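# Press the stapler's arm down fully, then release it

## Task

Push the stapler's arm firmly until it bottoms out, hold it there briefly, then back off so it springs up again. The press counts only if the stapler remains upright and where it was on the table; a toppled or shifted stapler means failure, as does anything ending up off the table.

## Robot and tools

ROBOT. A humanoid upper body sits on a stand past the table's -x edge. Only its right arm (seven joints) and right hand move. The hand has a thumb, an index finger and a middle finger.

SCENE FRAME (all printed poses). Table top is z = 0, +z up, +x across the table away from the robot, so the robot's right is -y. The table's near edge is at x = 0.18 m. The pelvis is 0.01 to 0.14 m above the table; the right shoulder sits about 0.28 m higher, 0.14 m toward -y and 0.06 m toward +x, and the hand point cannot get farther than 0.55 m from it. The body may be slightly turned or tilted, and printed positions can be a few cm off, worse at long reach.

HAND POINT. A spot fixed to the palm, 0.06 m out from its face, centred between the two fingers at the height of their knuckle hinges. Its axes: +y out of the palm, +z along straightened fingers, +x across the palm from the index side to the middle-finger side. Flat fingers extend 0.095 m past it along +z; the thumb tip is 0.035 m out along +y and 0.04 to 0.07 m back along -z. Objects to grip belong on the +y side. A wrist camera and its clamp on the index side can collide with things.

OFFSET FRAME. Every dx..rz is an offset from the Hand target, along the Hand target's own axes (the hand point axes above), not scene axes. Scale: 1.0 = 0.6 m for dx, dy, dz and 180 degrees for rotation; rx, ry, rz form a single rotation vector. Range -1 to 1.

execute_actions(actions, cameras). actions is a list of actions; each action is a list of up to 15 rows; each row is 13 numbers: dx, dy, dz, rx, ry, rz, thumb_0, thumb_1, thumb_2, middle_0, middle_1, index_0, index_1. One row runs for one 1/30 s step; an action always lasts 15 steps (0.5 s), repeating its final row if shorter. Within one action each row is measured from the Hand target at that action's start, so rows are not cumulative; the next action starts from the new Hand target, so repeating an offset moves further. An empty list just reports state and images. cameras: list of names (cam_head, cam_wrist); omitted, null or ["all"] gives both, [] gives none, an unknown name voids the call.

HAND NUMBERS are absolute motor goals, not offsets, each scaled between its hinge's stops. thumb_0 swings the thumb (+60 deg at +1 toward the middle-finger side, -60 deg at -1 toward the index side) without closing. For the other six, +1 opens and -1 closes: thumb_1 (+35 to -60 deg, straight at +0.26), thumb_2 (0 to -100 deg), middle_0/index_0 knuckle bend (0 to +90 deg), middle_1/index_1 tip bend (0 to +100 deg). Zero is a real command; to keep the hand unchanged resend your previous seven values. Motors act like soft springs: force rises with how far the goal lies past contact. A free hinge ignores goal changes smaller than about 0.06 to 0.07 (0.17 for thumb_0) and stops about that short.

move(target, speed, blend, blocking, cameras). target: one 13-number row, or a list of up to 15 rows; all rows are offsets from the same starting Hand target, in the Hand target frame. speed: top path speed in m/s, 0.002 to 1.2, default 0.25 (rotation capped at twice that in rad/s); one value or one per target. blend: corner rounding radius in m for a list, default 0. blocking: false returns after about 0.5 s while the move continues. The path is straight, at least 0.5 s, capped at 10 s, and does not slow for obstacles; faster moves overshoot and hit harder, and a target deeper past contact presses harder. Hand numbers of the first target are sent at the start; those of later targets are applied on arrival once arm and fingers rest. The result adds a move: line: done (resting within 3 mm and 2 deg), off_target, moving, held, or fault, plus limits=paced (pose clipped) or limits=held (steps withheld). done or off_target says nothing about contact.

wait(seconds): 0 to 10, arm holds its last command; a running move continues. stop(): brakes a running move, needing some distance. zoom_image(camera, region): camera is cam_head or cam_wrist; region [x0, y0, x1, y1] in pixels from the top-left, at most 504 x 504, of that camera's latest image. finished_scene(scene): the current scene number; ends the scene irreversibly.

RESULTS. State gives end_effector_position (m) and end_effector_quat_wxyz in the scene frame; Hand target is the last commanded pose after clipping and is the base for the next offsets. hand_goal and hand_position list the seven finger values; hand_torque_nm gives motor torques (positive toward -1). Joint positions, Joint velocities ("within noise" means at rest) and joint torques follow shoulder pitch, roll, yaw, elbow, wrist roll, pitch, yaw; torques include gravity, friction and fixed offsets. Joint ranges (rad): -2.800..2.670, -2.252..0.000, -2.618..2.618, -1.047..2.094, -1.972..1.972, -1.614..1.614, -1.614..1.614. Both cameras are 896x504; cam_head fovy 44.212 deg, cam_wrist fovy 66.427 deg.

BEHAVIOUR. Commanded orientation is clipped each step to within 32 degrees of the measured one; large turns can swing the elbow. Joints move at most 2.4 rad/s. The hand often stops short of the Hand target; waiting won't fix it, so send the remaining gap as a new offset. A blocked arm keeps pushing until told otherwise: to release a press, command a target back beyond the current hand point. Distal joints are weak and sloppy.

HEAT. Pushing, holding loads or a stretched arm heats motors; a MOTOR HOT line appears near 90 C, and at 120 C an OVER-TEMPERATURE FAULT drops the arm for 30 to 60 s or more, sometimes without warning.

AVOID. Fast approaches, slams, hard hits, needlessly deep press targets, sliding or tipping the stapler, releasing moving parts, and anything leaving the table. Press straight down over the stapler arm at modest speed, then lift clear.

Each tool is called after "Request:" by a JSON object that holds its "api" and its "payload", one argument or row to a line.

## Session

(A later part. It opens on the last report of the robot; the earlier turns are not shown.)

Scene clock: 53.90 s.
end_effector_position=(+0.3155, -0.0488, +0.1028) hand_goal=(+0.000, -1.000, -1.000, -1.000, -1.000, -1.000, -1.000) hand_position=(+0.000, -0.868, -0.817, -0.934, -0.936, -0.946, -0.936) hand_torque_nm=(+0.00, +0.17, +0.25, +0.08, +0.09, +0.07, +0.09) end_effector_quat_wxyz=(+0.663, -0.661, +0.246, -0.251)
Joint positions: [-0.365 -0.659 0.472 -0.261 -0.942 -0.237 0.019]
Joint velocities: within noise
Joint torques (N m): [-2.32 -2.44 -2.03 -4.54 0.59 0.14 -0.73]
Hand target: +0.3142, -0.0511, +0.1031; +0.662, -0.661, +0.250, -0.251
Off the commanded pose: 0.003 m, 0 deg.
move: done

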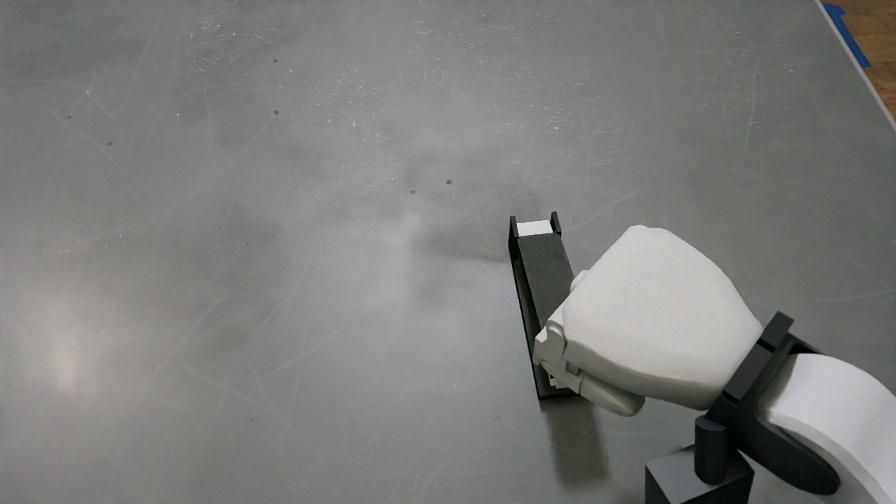

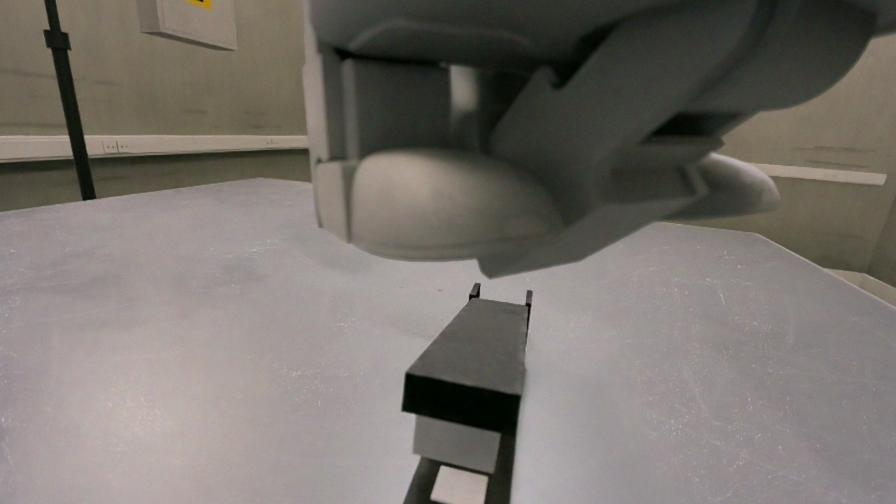

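Request:
{"api": "move", "payload": {
  "target": [
    [0.01,0.075,0.0157,0,0,0,0,-1,-1,-1,-1,-1,-1],
    [0,0.192,0,0,0,0,0,-1,-1,-1,-1,-1,-1]
  ],
  "speed": [0.15,0.12]
}}

Request:
{"api": "zoom_image", "payload": {
  "camera": "cam_wrist",
  "region": [350, 220, 600, 420]
}}

Request:
{"api": "move", "payload": {
  "target": [0.0,-0.19,0,0,0,0,0,-1,-1,-1,-1,-1,-1],
  "speed": 0.15
}}

Scene clock: 58.17 s.
end_effector_position=(+0.3191, -0.0475, +0.0147) hand_goal=(+0.000, -1.000, -1.000, -1.000, -1.000, -1.000, -1.000) hand_position=(+0.000, -0.869, -0.817, -0.934, -0.937, -0.946, -0.937) hand_torque_nm=(+0.00, +0.17, +0.25, +0.08, +0.09, +0.07, +0.09) end_effector_quat_wxyz=(+0.700, -0.623, +0.236, -0.258)
Joint positions: [-0.426 -0.513 0.633 0.361 -1.177 -0.36 -0.613]
Joint velocities: within noise
Joint torques (N m): [-3.72 0.36 0.22 3.64 -0.39 1.19 1.93]
Hand target: +0.3144, -0.0510, -0.0121; +0.662, -0.661, +0.250, -0.251
Off the commanded pose: 0.027 m, 6 deg.
move: off_target

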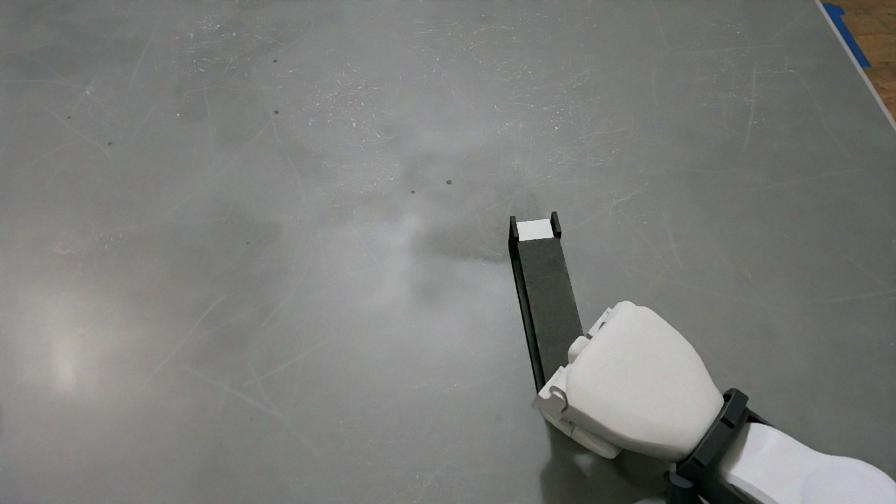

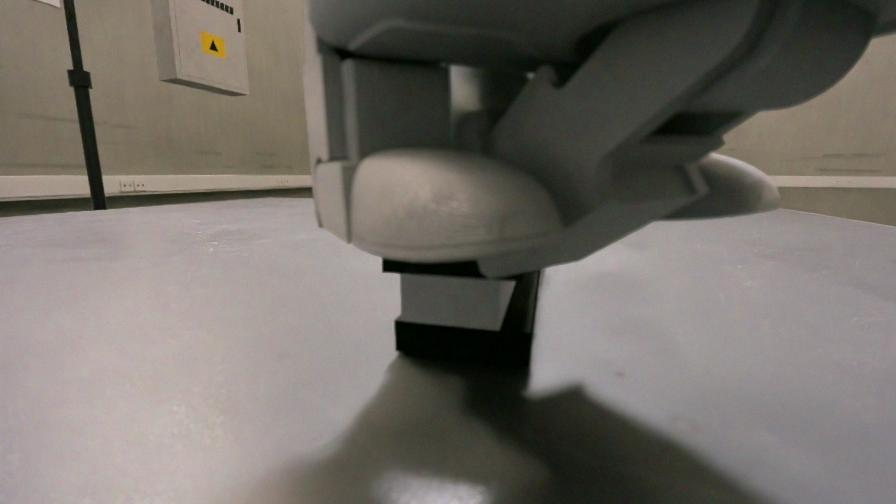

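Scaled by 2.016 from the camera's 896x504 image, which has a finer 1280x720 frame.

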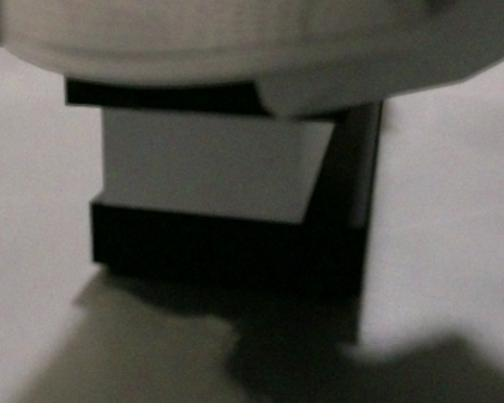

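Scene clock: 59.40 s.
end_effector_position=(+0.3152, -0.0488, +0.1012) hand_goal=(+0.000, -1.000, -1.000, -1.000, -1.000, -1.000, -1.000) hand_position=(+0.000, -0.868, -0.817, -0.934, -0.937, -0.946, -0.937) hand_torque_nm=(+0.00, +0.17, +0.25, +0.08, +0.09, +0.07, +0.09) end_effector_quat_wxyz=(+0.663, -0.661, +0.247, -0.251)
Joint positions: [-0.368 -0.668 0.487 -0.257 -0.938 -0.227 0.007]
Joint velocities: within noise
Joint torques (N m): [-2.44 -2.46 -2.07 -4.51 0.58 0.14 -0.72]
Hand target: +0.3142, -0.0511, +0.1019; +0.662, -0.661, +0.250, -0.251
Off the commanded pose: 0.003 m, 0 deg.
move: done

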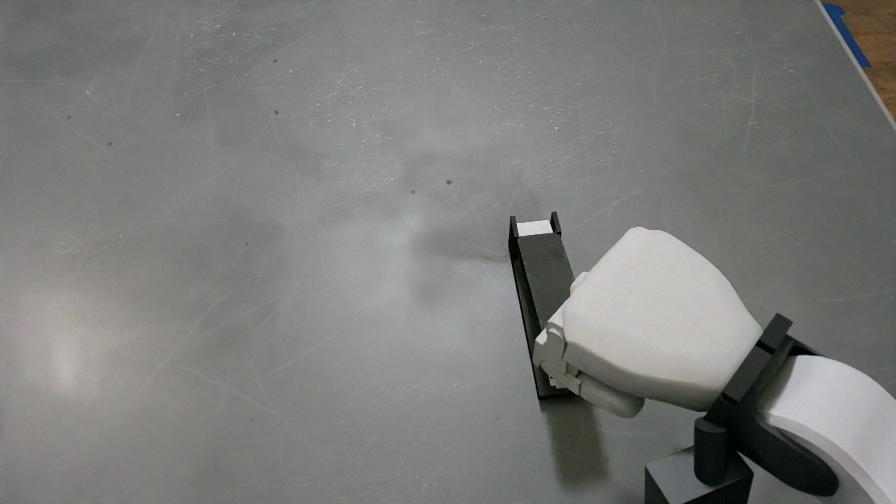

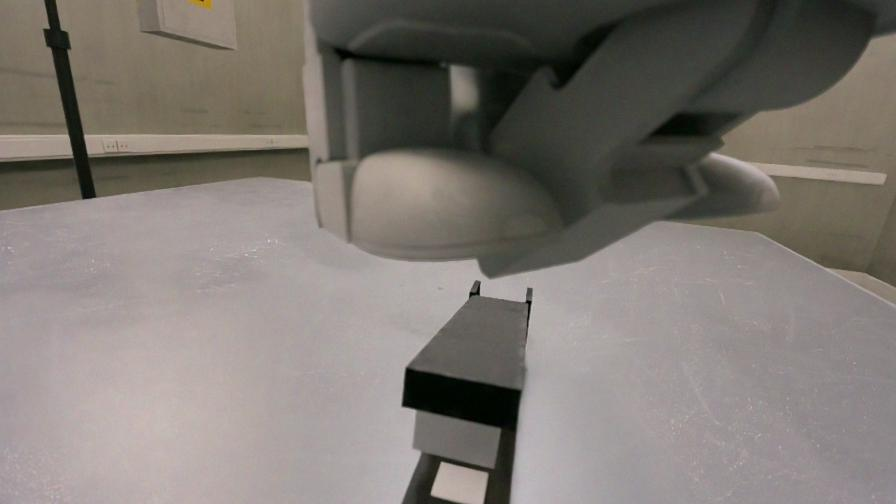

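Request:
{"api": "finished_scene", "payload": {
  "scene": 1
}}

The scene is finished: the task was done.


## Next scene

The same job, from a new start.

Request:
{"api": "execute_actions", "payload": {
  "actions": []
}}

Scene clock: 0.00 s.
end_effector_position=(+0.2219, -0.4106, +0.2450) hand_goal=(+0.000, +0.263, +1.000, +1.000, +1.000, +1.000, +1.000) hand_position=(+0.000, +0.263, +1.000, +1.000, +1.000, +1.000, +1.000) hand_torque_nm=(+0.00, +0.00, +0.00, +0.00, +0.00, +0.00, +0.00) end_effector_quat_wxyz=(-0.116, -0.242, -0.362, +0.893)
Joint positions: [-0.527 -0.152 -0.493 -0.202 -1.344 1.209 -0.812]
Joint velocities: within noise
Joint torques (N m): no reading
Hand target: +0.2219, -0.4106, +0.2450; -0.116, -0.242, -0.362, +0.893

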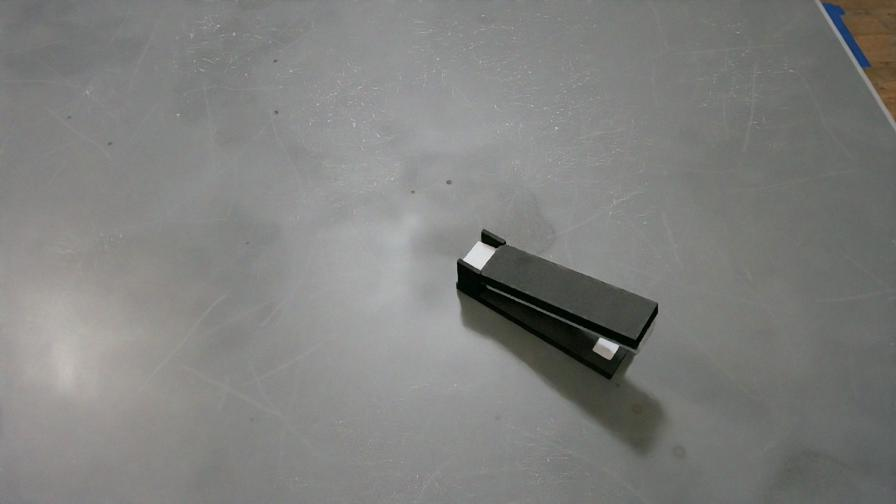

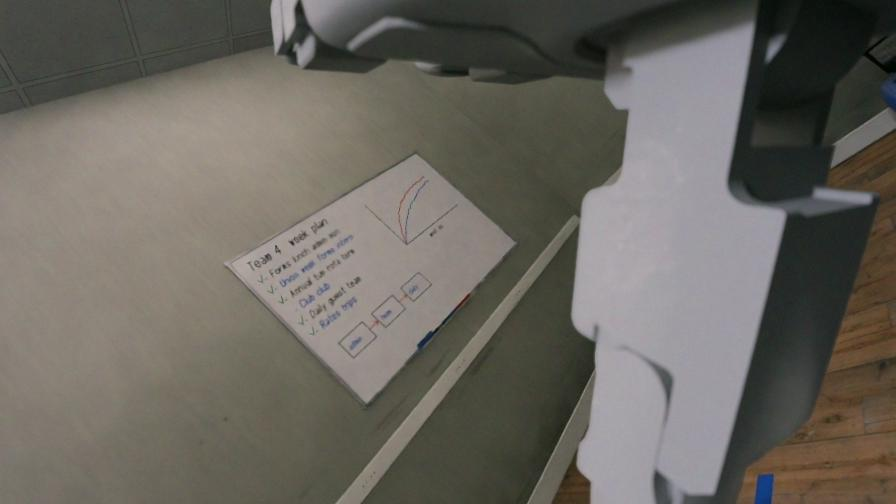

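Request:
{"api": "move", "payload": {
  "target": [-0.106,-0.18,-0.567,-0.323,-0.754,0.229,0,-1,-1,-1,-1,-1,-1],
  "speed": 0.6
}}

Scene clock: 6.03 s.
end_effector_position=(+0.3514, -0.0966, +0.1284) hand_goal=(+0.000, -1.000, -1.000, -1.000, -1.000, -1.000, -1.000) hand_position=(+0.000, -0.868, -0.817, -0.944, -0.938, -0.944, -0.938) hand_torque_nm=(+0.00, +0.17, +0.25, +0.07, +0.09, +0.07, +0.09) end_effector_quat_wxyz=(+0.657, -0.664, +0.250, -0.254)
Joint positions: [-0.516 -0.863 0.41 -0.086 -0.697 -0.386 -0.011]
Joint velocities: within noise
Joint torques (N m): [-5 -2.44 -1.84 -1.61 0.72 -0.16 -0.85]
Hand target: +0.3533, -0.0926, +0.1305; +0.662, -0.661, +0.249, -0.250
Off the commanded pose: 0.005 m, 1 deg.
move: off_target

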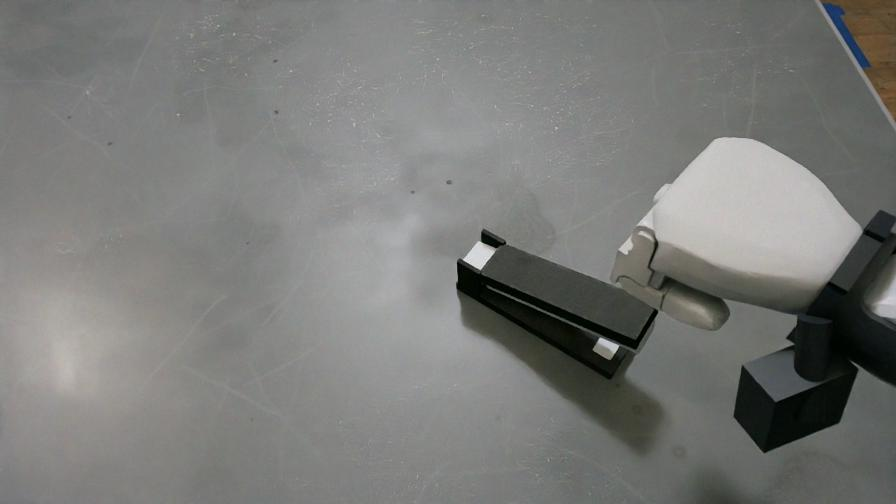

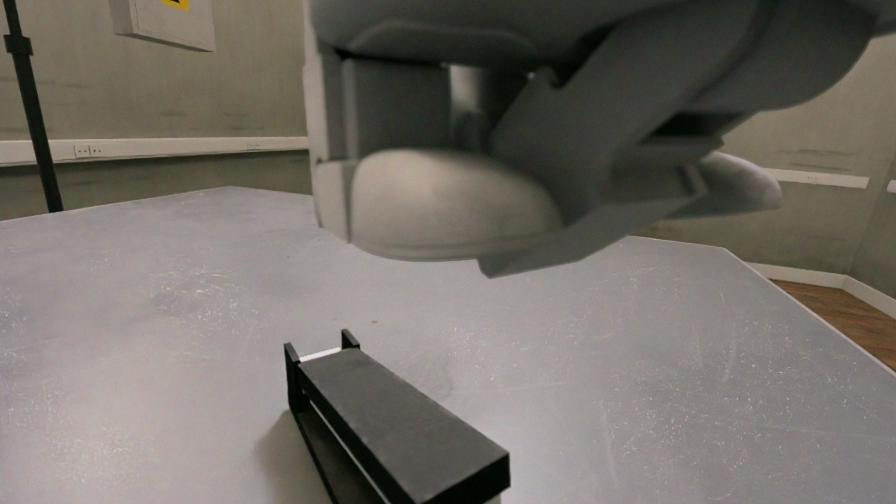

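Request:
{"api": "move", "payload": {
  "target": [
    [-0.0175,0.1175,0.0125,0,0,0,0,-1,-1,-1,-1,-1,-1],
    [-0.023,0.235,-0.001,0,0,0,0,-1,-1,-1,-1,-1,-1]
  ],
  "speed": [0.2,0.12]
}}

Request:
{"api": "move", "payload": {
  "target": [0.0,-0.19,0,0,0,0,0,-1,-1,-1,-1,-1,-1],
  "speed": 0.2
}}

Scene clock: 10.17 s.
end_effector_position=(+0.3490, -0.0880, +0.0126) hand_goal=(+0.000, -1.000, -1.000, -1.000, -1.000, -1.000, -1.000) hand_position=(+0.000, -0.868, -0.817, -0.944, -0.938, -0.947, -0.938) hand_torque_nm=(+0.00, +0.17, +0.25, +0.07, +0.09, +0.07, +0.09) end_effector_quat_wxyz=(+0.692, -0.628, +0.241, -0.262)
Joint positions: [-0.593 -0.587 0.669 0.641 -1.105 -0.505 -0.75]
Joint velocities: within noise
Joint torques (N m): [-4.31 0.46 0.2 1.84 -0.43 1.42 1.88]
Hand target: +0.3428, -0.0839, -0.0105; +0.662, -0.661, +0.249, -0.250
Off the commanded pose: 0.024 m, 5 deg.
move: off_target

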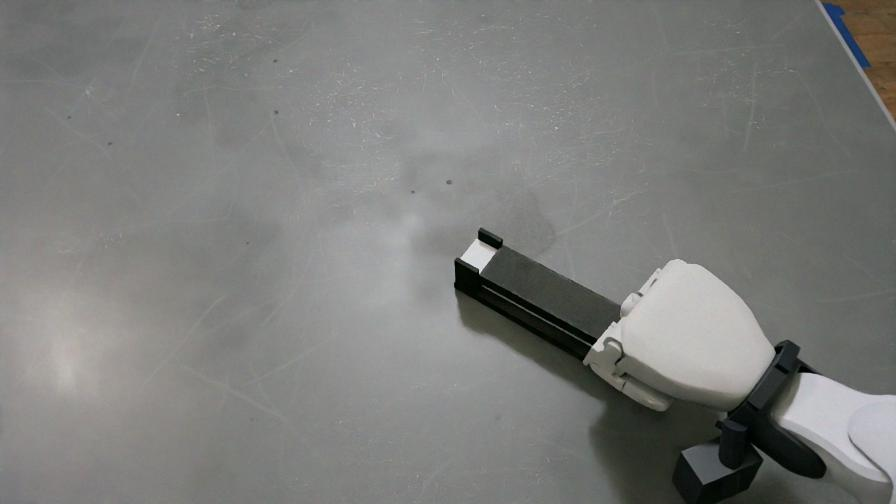

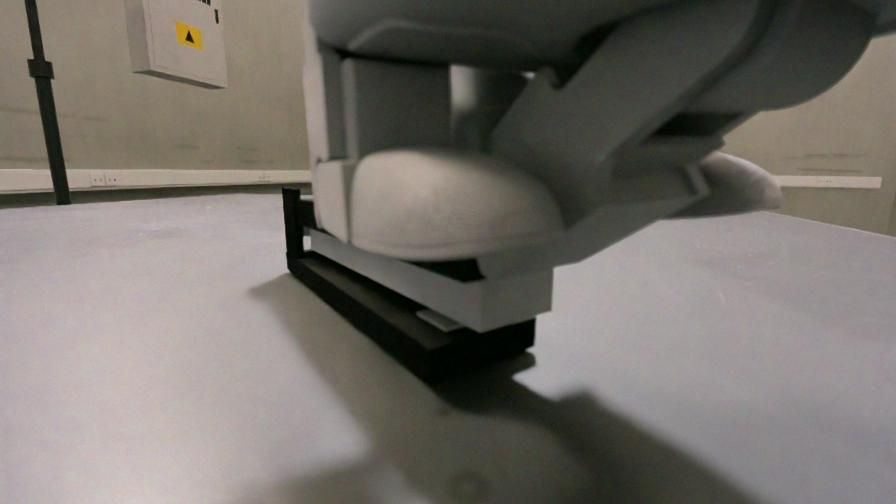

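Scene clock: 11.30 s.
end_effector_position=(+0.3453, -0.0815, +0.1054) hand_goal=(+0.000, -1.000, -1.000, -1.000, -1.000, -1.000, -1.000) hand_position=(+0.000, -0.868, -0.817, -0.944, -0.938, -0.947, -0.938) hand_torque_nm=(+0.00, +0.17, +0.25, +0.07, +0.09, +0.07, +0.09) end_effector_quat_wxyz=(+0.665, -0.660, +0.244, -0.252)
Joint positions: [-0.504 -0.811 0.504 -0.052 -0.789 -0.347 -0.121]
Joint velocities: within noise
Joint torques (N m): [-2.67 -3.55 -2.16 -3.72 0.68 0.14 -0.75]
Hand target: +0.3426, -0.0839, +0.1035; +0.662, -0.661, +0.249, -0.250
Off the commanded pose: 0.004 m, 1 deg.
move: off_target

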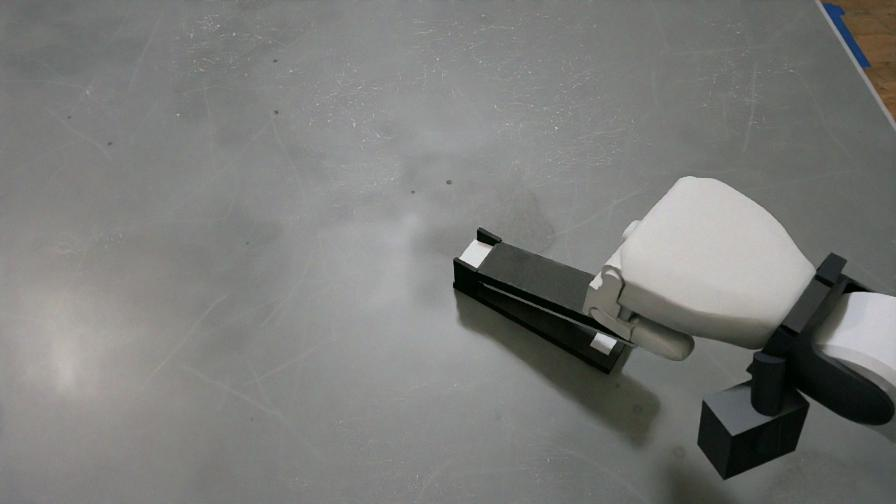

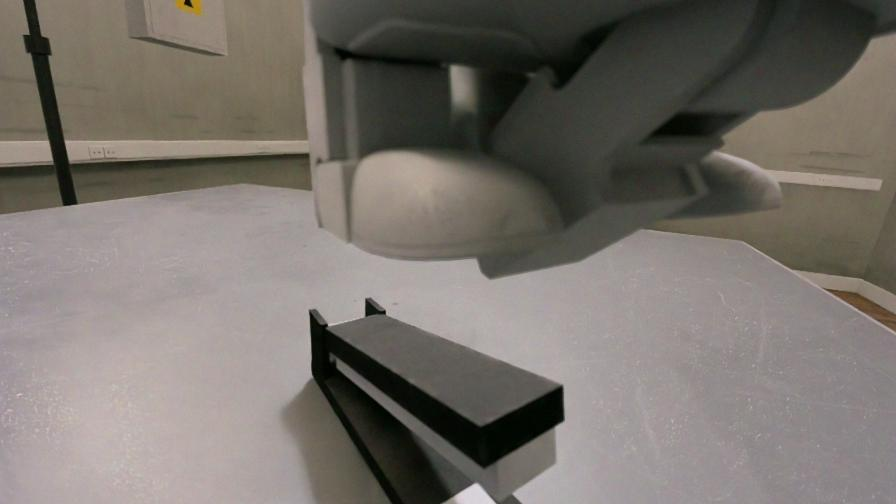

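Request:
{"api": "finished_scene", "payload": {
  "scene": 2
}}

The scene is finished: the task was done.


## Next scene

The same job, from a new start.

Request:
{"api": "execute_actions", "payload": {
  "actions": []
}}

Scene clock: 0.00 s.
end_effector_position=(+0.2216, -0.3782, +0.1801) hand_goal=(+0.000, +0.263, +1.000, +1.000, +1.000, +1.000, +1.000) hand_position=(+0.000, +0.263, +1.000, +1.000, +1.000, +1.000, +1.000) hand_torque_nm=(+0.00, +0.00, +0.00, +0.00, +0.00, +0.00, +0.00) end_effector_quat_wxyz=(+0.646, +0.124, +0.418, -0.627)
Joint positions: [0.351 -0.455 -0.418 0.058 -0.192 -0.527 -1.089]
Joint velocities: within noise
Joint torques (N m): no reading
Hand target: +0.2216, -0.3782, +0.1801; +0.646, +0.124, +0.418, -0.627

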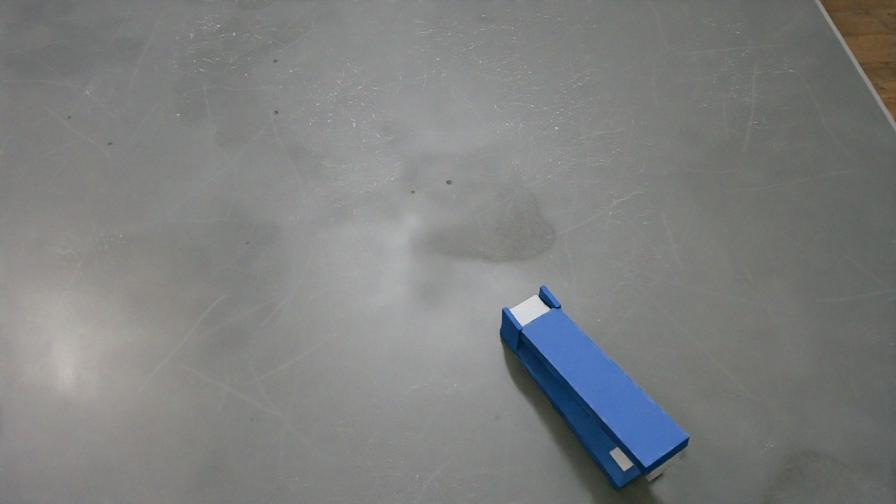

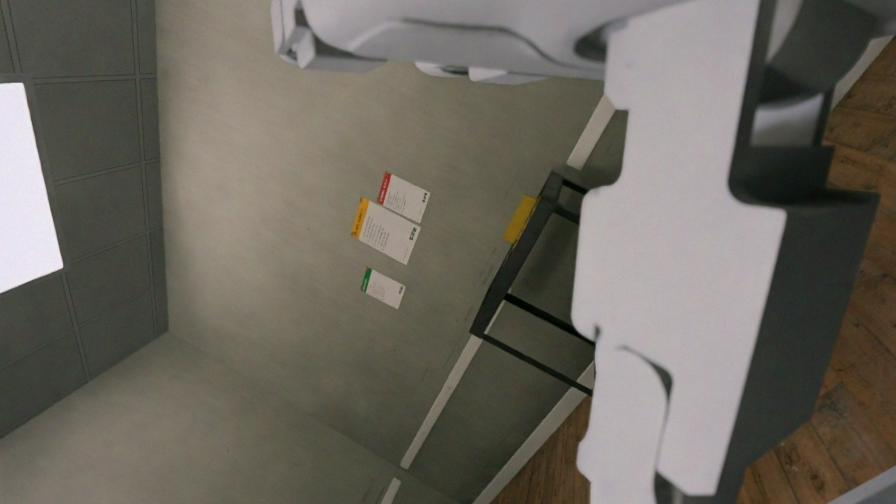

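Request:
{"api": "move", "payload": {
  "target": [-0.301,0.182,-0.352,-0.413,-0.412,-0.04,0,-1,-1,-1,-1,-1,-1],
  "speed": 0.6
}}

Scene clock: 5.37 s.
end_effector_position=(+0.2648, -0.0899, +0.1332) hand_goal=(+0.000, -1.000, -1.000, -1.000, -1.000, -1.000, -1.000) hand_position=(+0.000, -0.873, -0.813, -0.944, -0.939, -0.944, -0.939) hand_torque_nm=(+0.00, +0.17, +0.26, +0.07, +0.09, +0.07, +0.09) end_effector_quat_wxyz=(+0.656, -0.665, +0.250, -0.255)
Joint positions: [-0.014 -0.787 0.16 -0.593 -0.841 -0.336 0.112]
Joint velocities: within noise
Joint torques (N m): [-2.1 -1.79 -1.08 -3.51 0.7 0.15 -0.73]
Hand target: +0.2647, -0.0862, +0.1349; +0.661, -0.661, +0.251, -0.251
Off the commanded pose: 0.004 m, 1 deg.
move: off_target

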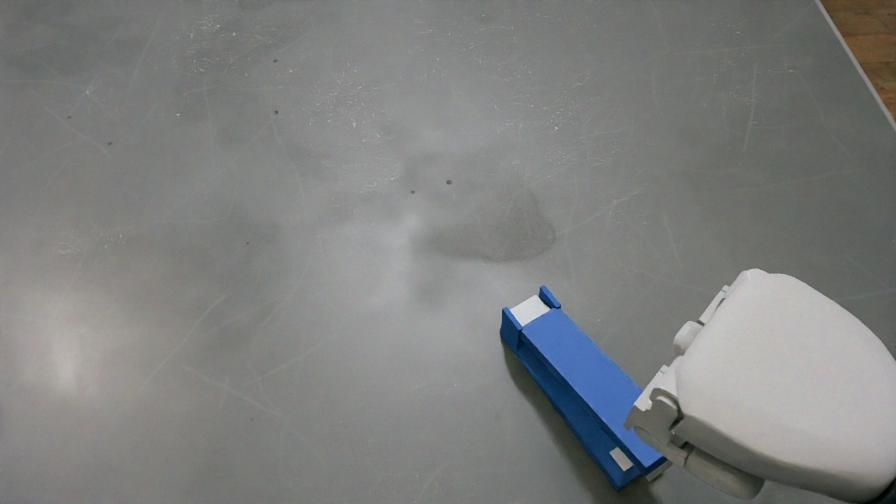

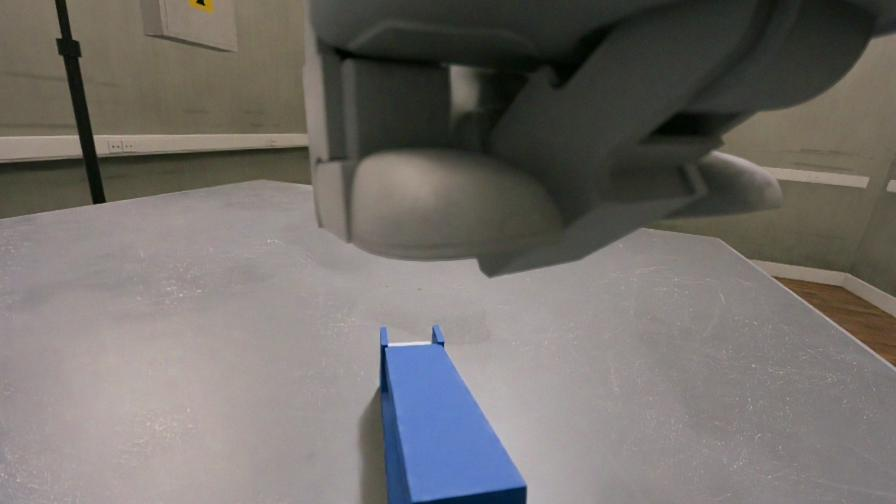

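Request:
{"api": "move", "payload": {
  "target": [
    [-0.0085,0.12,0.0147,0,0,0,0,-1,-1,-1,-1,-1,-1],
    [-0.0155,0.243,0,0,0,0,0,-1,-1,-1,-1,-1,-1]
  ],
  "speed": [0.2,0.12]
}}

Request:
{"api": "zoom_image", "payload": {
  "camera": "cam_wrist",
  "region": [350, 200, 650, 420]
}}

Request:
{"api": "move", "payload": {
  "target": [0.0,-0.19,0,0,0,0,0,-1,-1,-1,-1,-1,-1],
  "speed": 0.2
}}

Scene clock: 8.97 s.
end_effector_position=(+0.2757, -0.0701, +0.0224) hand_goal=(+0.000, -1.000, -1.000, -1.000, -1.000, -1.000, -1.000) hand_position=(+0.000, -0.877, -0.813, -0.944, -0.939, -0.944, -0.939) hand_torque_nm=(+0.00, +0.16, +0.26, +0.07, +0.09, +0.07, +0.09) end_effector_quat_wxyz=(+0.702, -0.619, +0.226, -0.270)
Joint positions: [-0.146 -0.568 0.461 0.105 -1.305 -0.414 -0.617]
Joint velocities: within noise
Joint torques (N m): [0.44 -2 0.37 2.53 -0.37 0.45 1.15]
Hand target: +0.2578, -0.0799, -0.0109; +0.661, -0.661, +0.251, -0.251
Off the commanded pose: 0.039 m, 8 deg.
move: off_target

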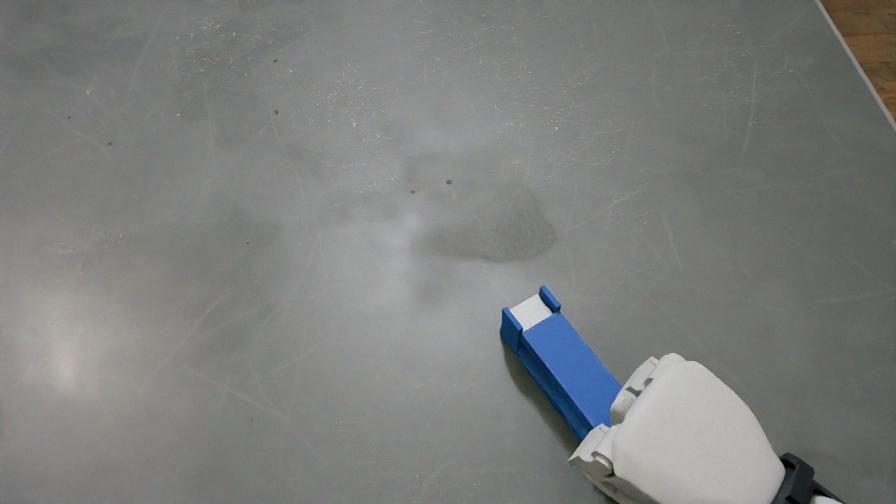

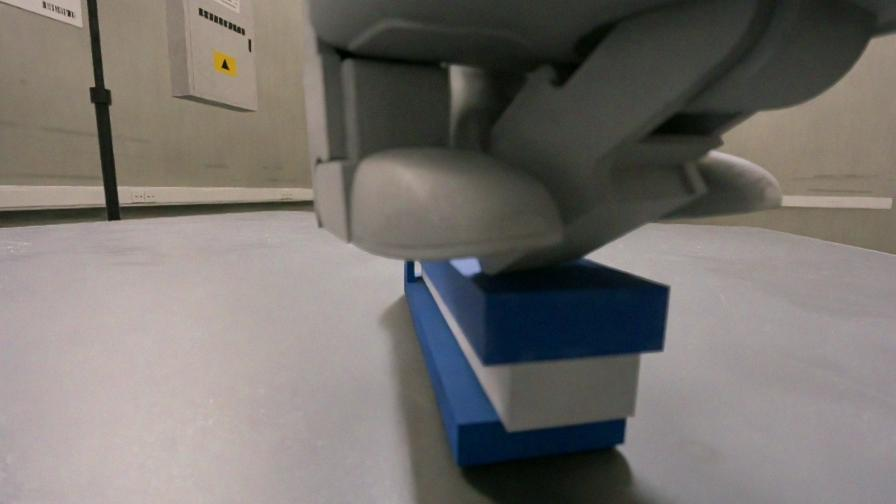

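Scaled by 1.680 from the camera's 896x504 image, which has a finer 1280x720 frame.

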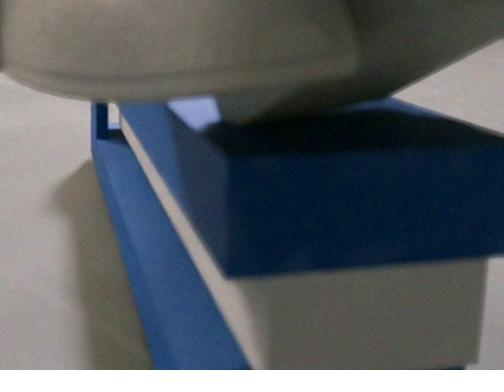

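Scene clock: 10.07 s.
end_effector_position=(+0.2598, -0.0781, +0.1029) hand_goal=(+0.000, -1.000, -1.000, -1.000, -1.000, -1.000, -1.000) hand_position=(+0.000, -0.877, -0.813, -0.944, -0.939, -0.944, -0.939) hand_torque_nm=(+0.00, +0.16, +0.26, +0.07, +0.09, +0.07, +0.09) end_effector_quat_wxyz=(+0.663, -0.660, +0.247, -0.251)
Joint positions: [-0.007 -0.739 0.287 -0.49 -0.989 -0.338 -0.039]
Joint velocities: within noise
Joint torques (N m): [-0.39 -2.72 -1.81 -4.59 0.72 0.13 -0.74]
Hand target: +0.2578, -0.0800, +0.1031; +0.661, -0.661, +0.251, -0.251
Off the commanded pose: 0.003 m, 1 deg.
move: done

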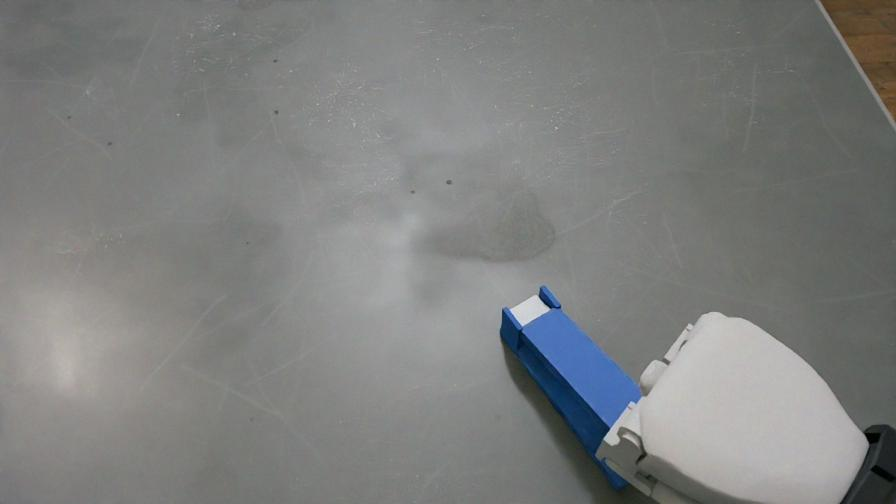

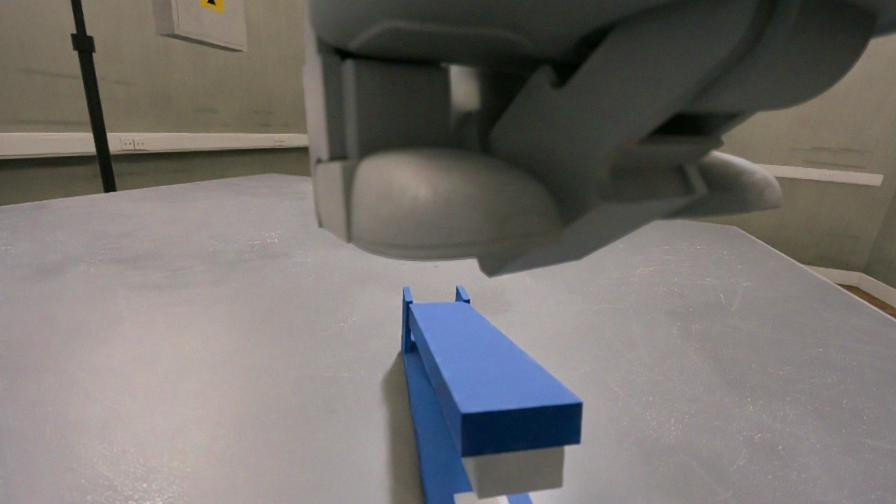

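Request:
{"api": "move", "payload": {
  "target": [
    [-0.002,0.072,-0.013,0,0,0,0,-1,-1,-1,-1,-1,-1],
    [-0.007,0.215,-0.033,0,0,0,0,-1,-1,-1,-1,-1,-1]
  ],
  "speed": [0.2,0.12]
}}

Request:
{"api": "move", "payload": {
  "target": [0.0,-0.21,0.02,0,0,0,0,-1,-1,-1,-1,-1,-1],
  "speed": 0.2
}}

Scene clock: 13.40 s.
end_effector_position=(+0.2546, -0.0854, +0.0116) hand_goal=(+0.000, -1.000, -1.000, -1.000, -1.000, -1.000, -1.000) hand_position=(+0.000, -0.877, -0.813, -0.976, -0.943, -0.944, -0.939) hand_torque_nm=(+0.00, +0.16, +0.26, +0.03, +0.08, +0.07, +0.09) end_effector_quat_wxyz=(+0.710, -0.610, +0.223, -0.273)
Joint positions: [-0.077 -0.619 0.486 0.143 -1.337 -0.402 -0.779]
Joint velocities: within noise
Joint torques (N m): [-1.15 -0.82 0.85 5.16 -0.35 0.66 3.01]
Hand target: +0.2415, -0.0920, -0.0259; +0.661, -0.661, +0.251, -0.251
Off the commanded pose: 0.040 m, 9 deg.
move: off_target

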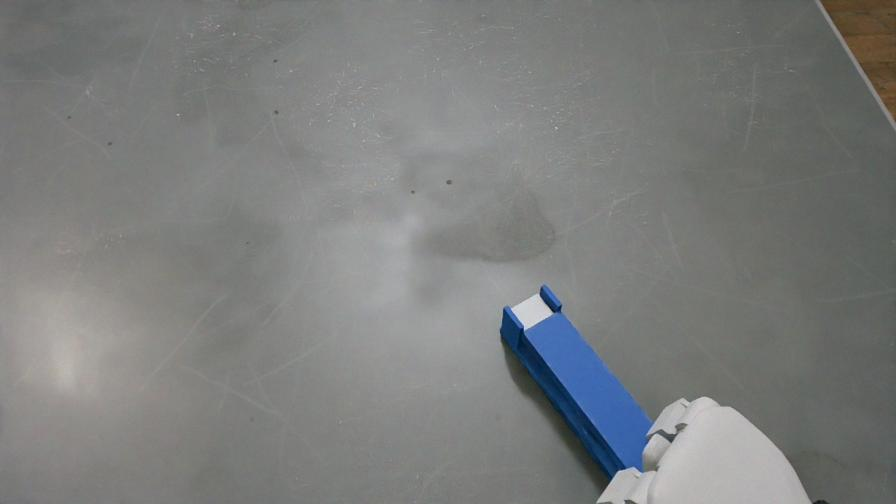

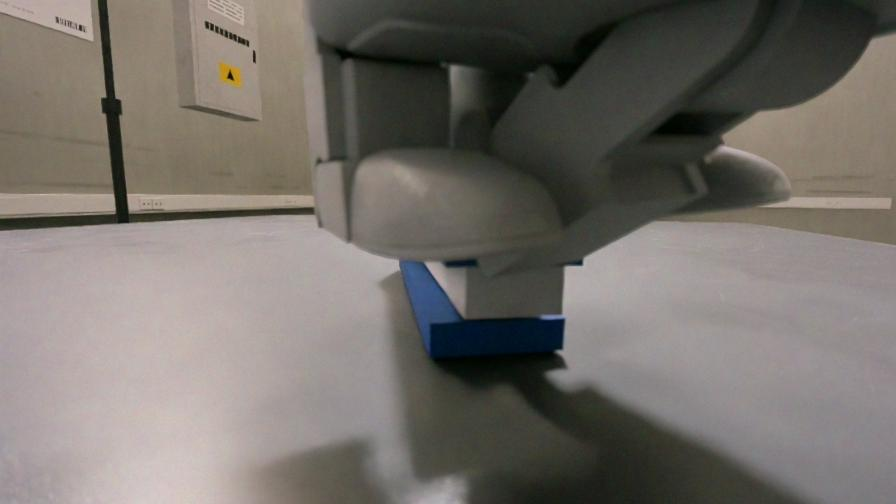

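Scene clock: 14.53 s.
end_effector_position=(+0.2504, -0.0815, +0.0988) hand_goal=(+0.000, -1.000, -1.000, -1.000, -1.000, -1.000, -1.000) hand_position=(+0.000, -0.877, -0.813, -0.976, -0.946, -0.944, -0.939) hand_torque_nm=(+0.00, +0.16, +0.26, +0.03, +0.08, +0.07, +0.09) end_effector_quat_wxyz=(+0.662, -0.661, +0.249, -0.250)
Joint positions: [0.04 -0.782 0.307 -0.509 -0.998 -0.313 -0.093]
Joint velocities: within noise
Joint torques (N m): [-0.49 -2.79 -1.83 -4.58 0.69 0.12 -0.74]
Hand target: +0.2494, -0.0831, +0.1001; +0.661, -0.661, +0.251, -0.251
Off the commanded pose: 0.002 m, 0 deg.
move: done

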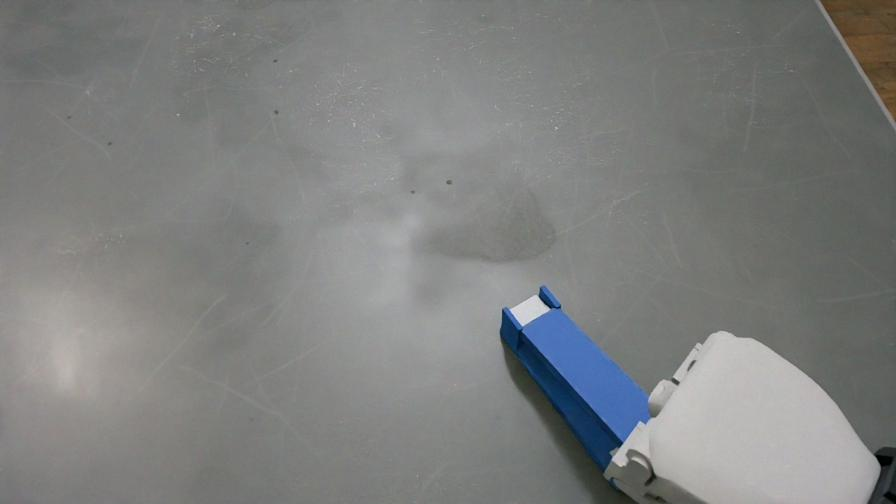

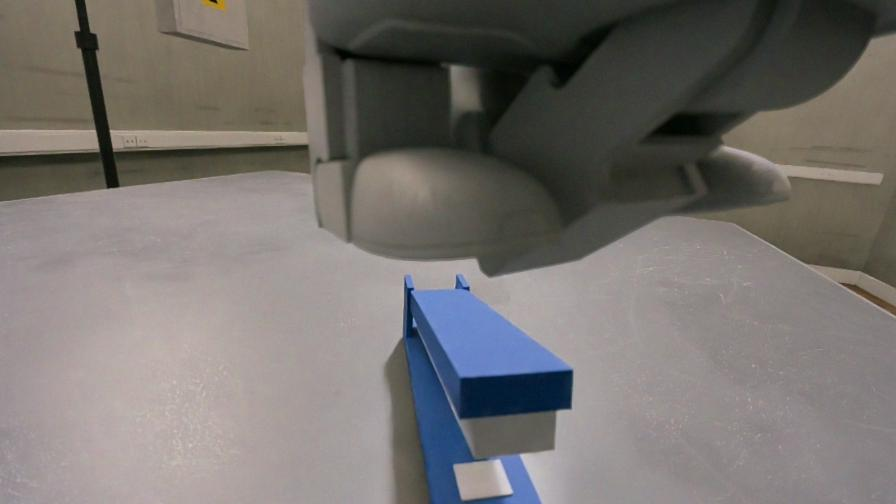

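Flush press, stapler in place.

Request:
{"api": "finished_scene", "payload": {
  "scene": 3
}}

The scene is finished: the task was done.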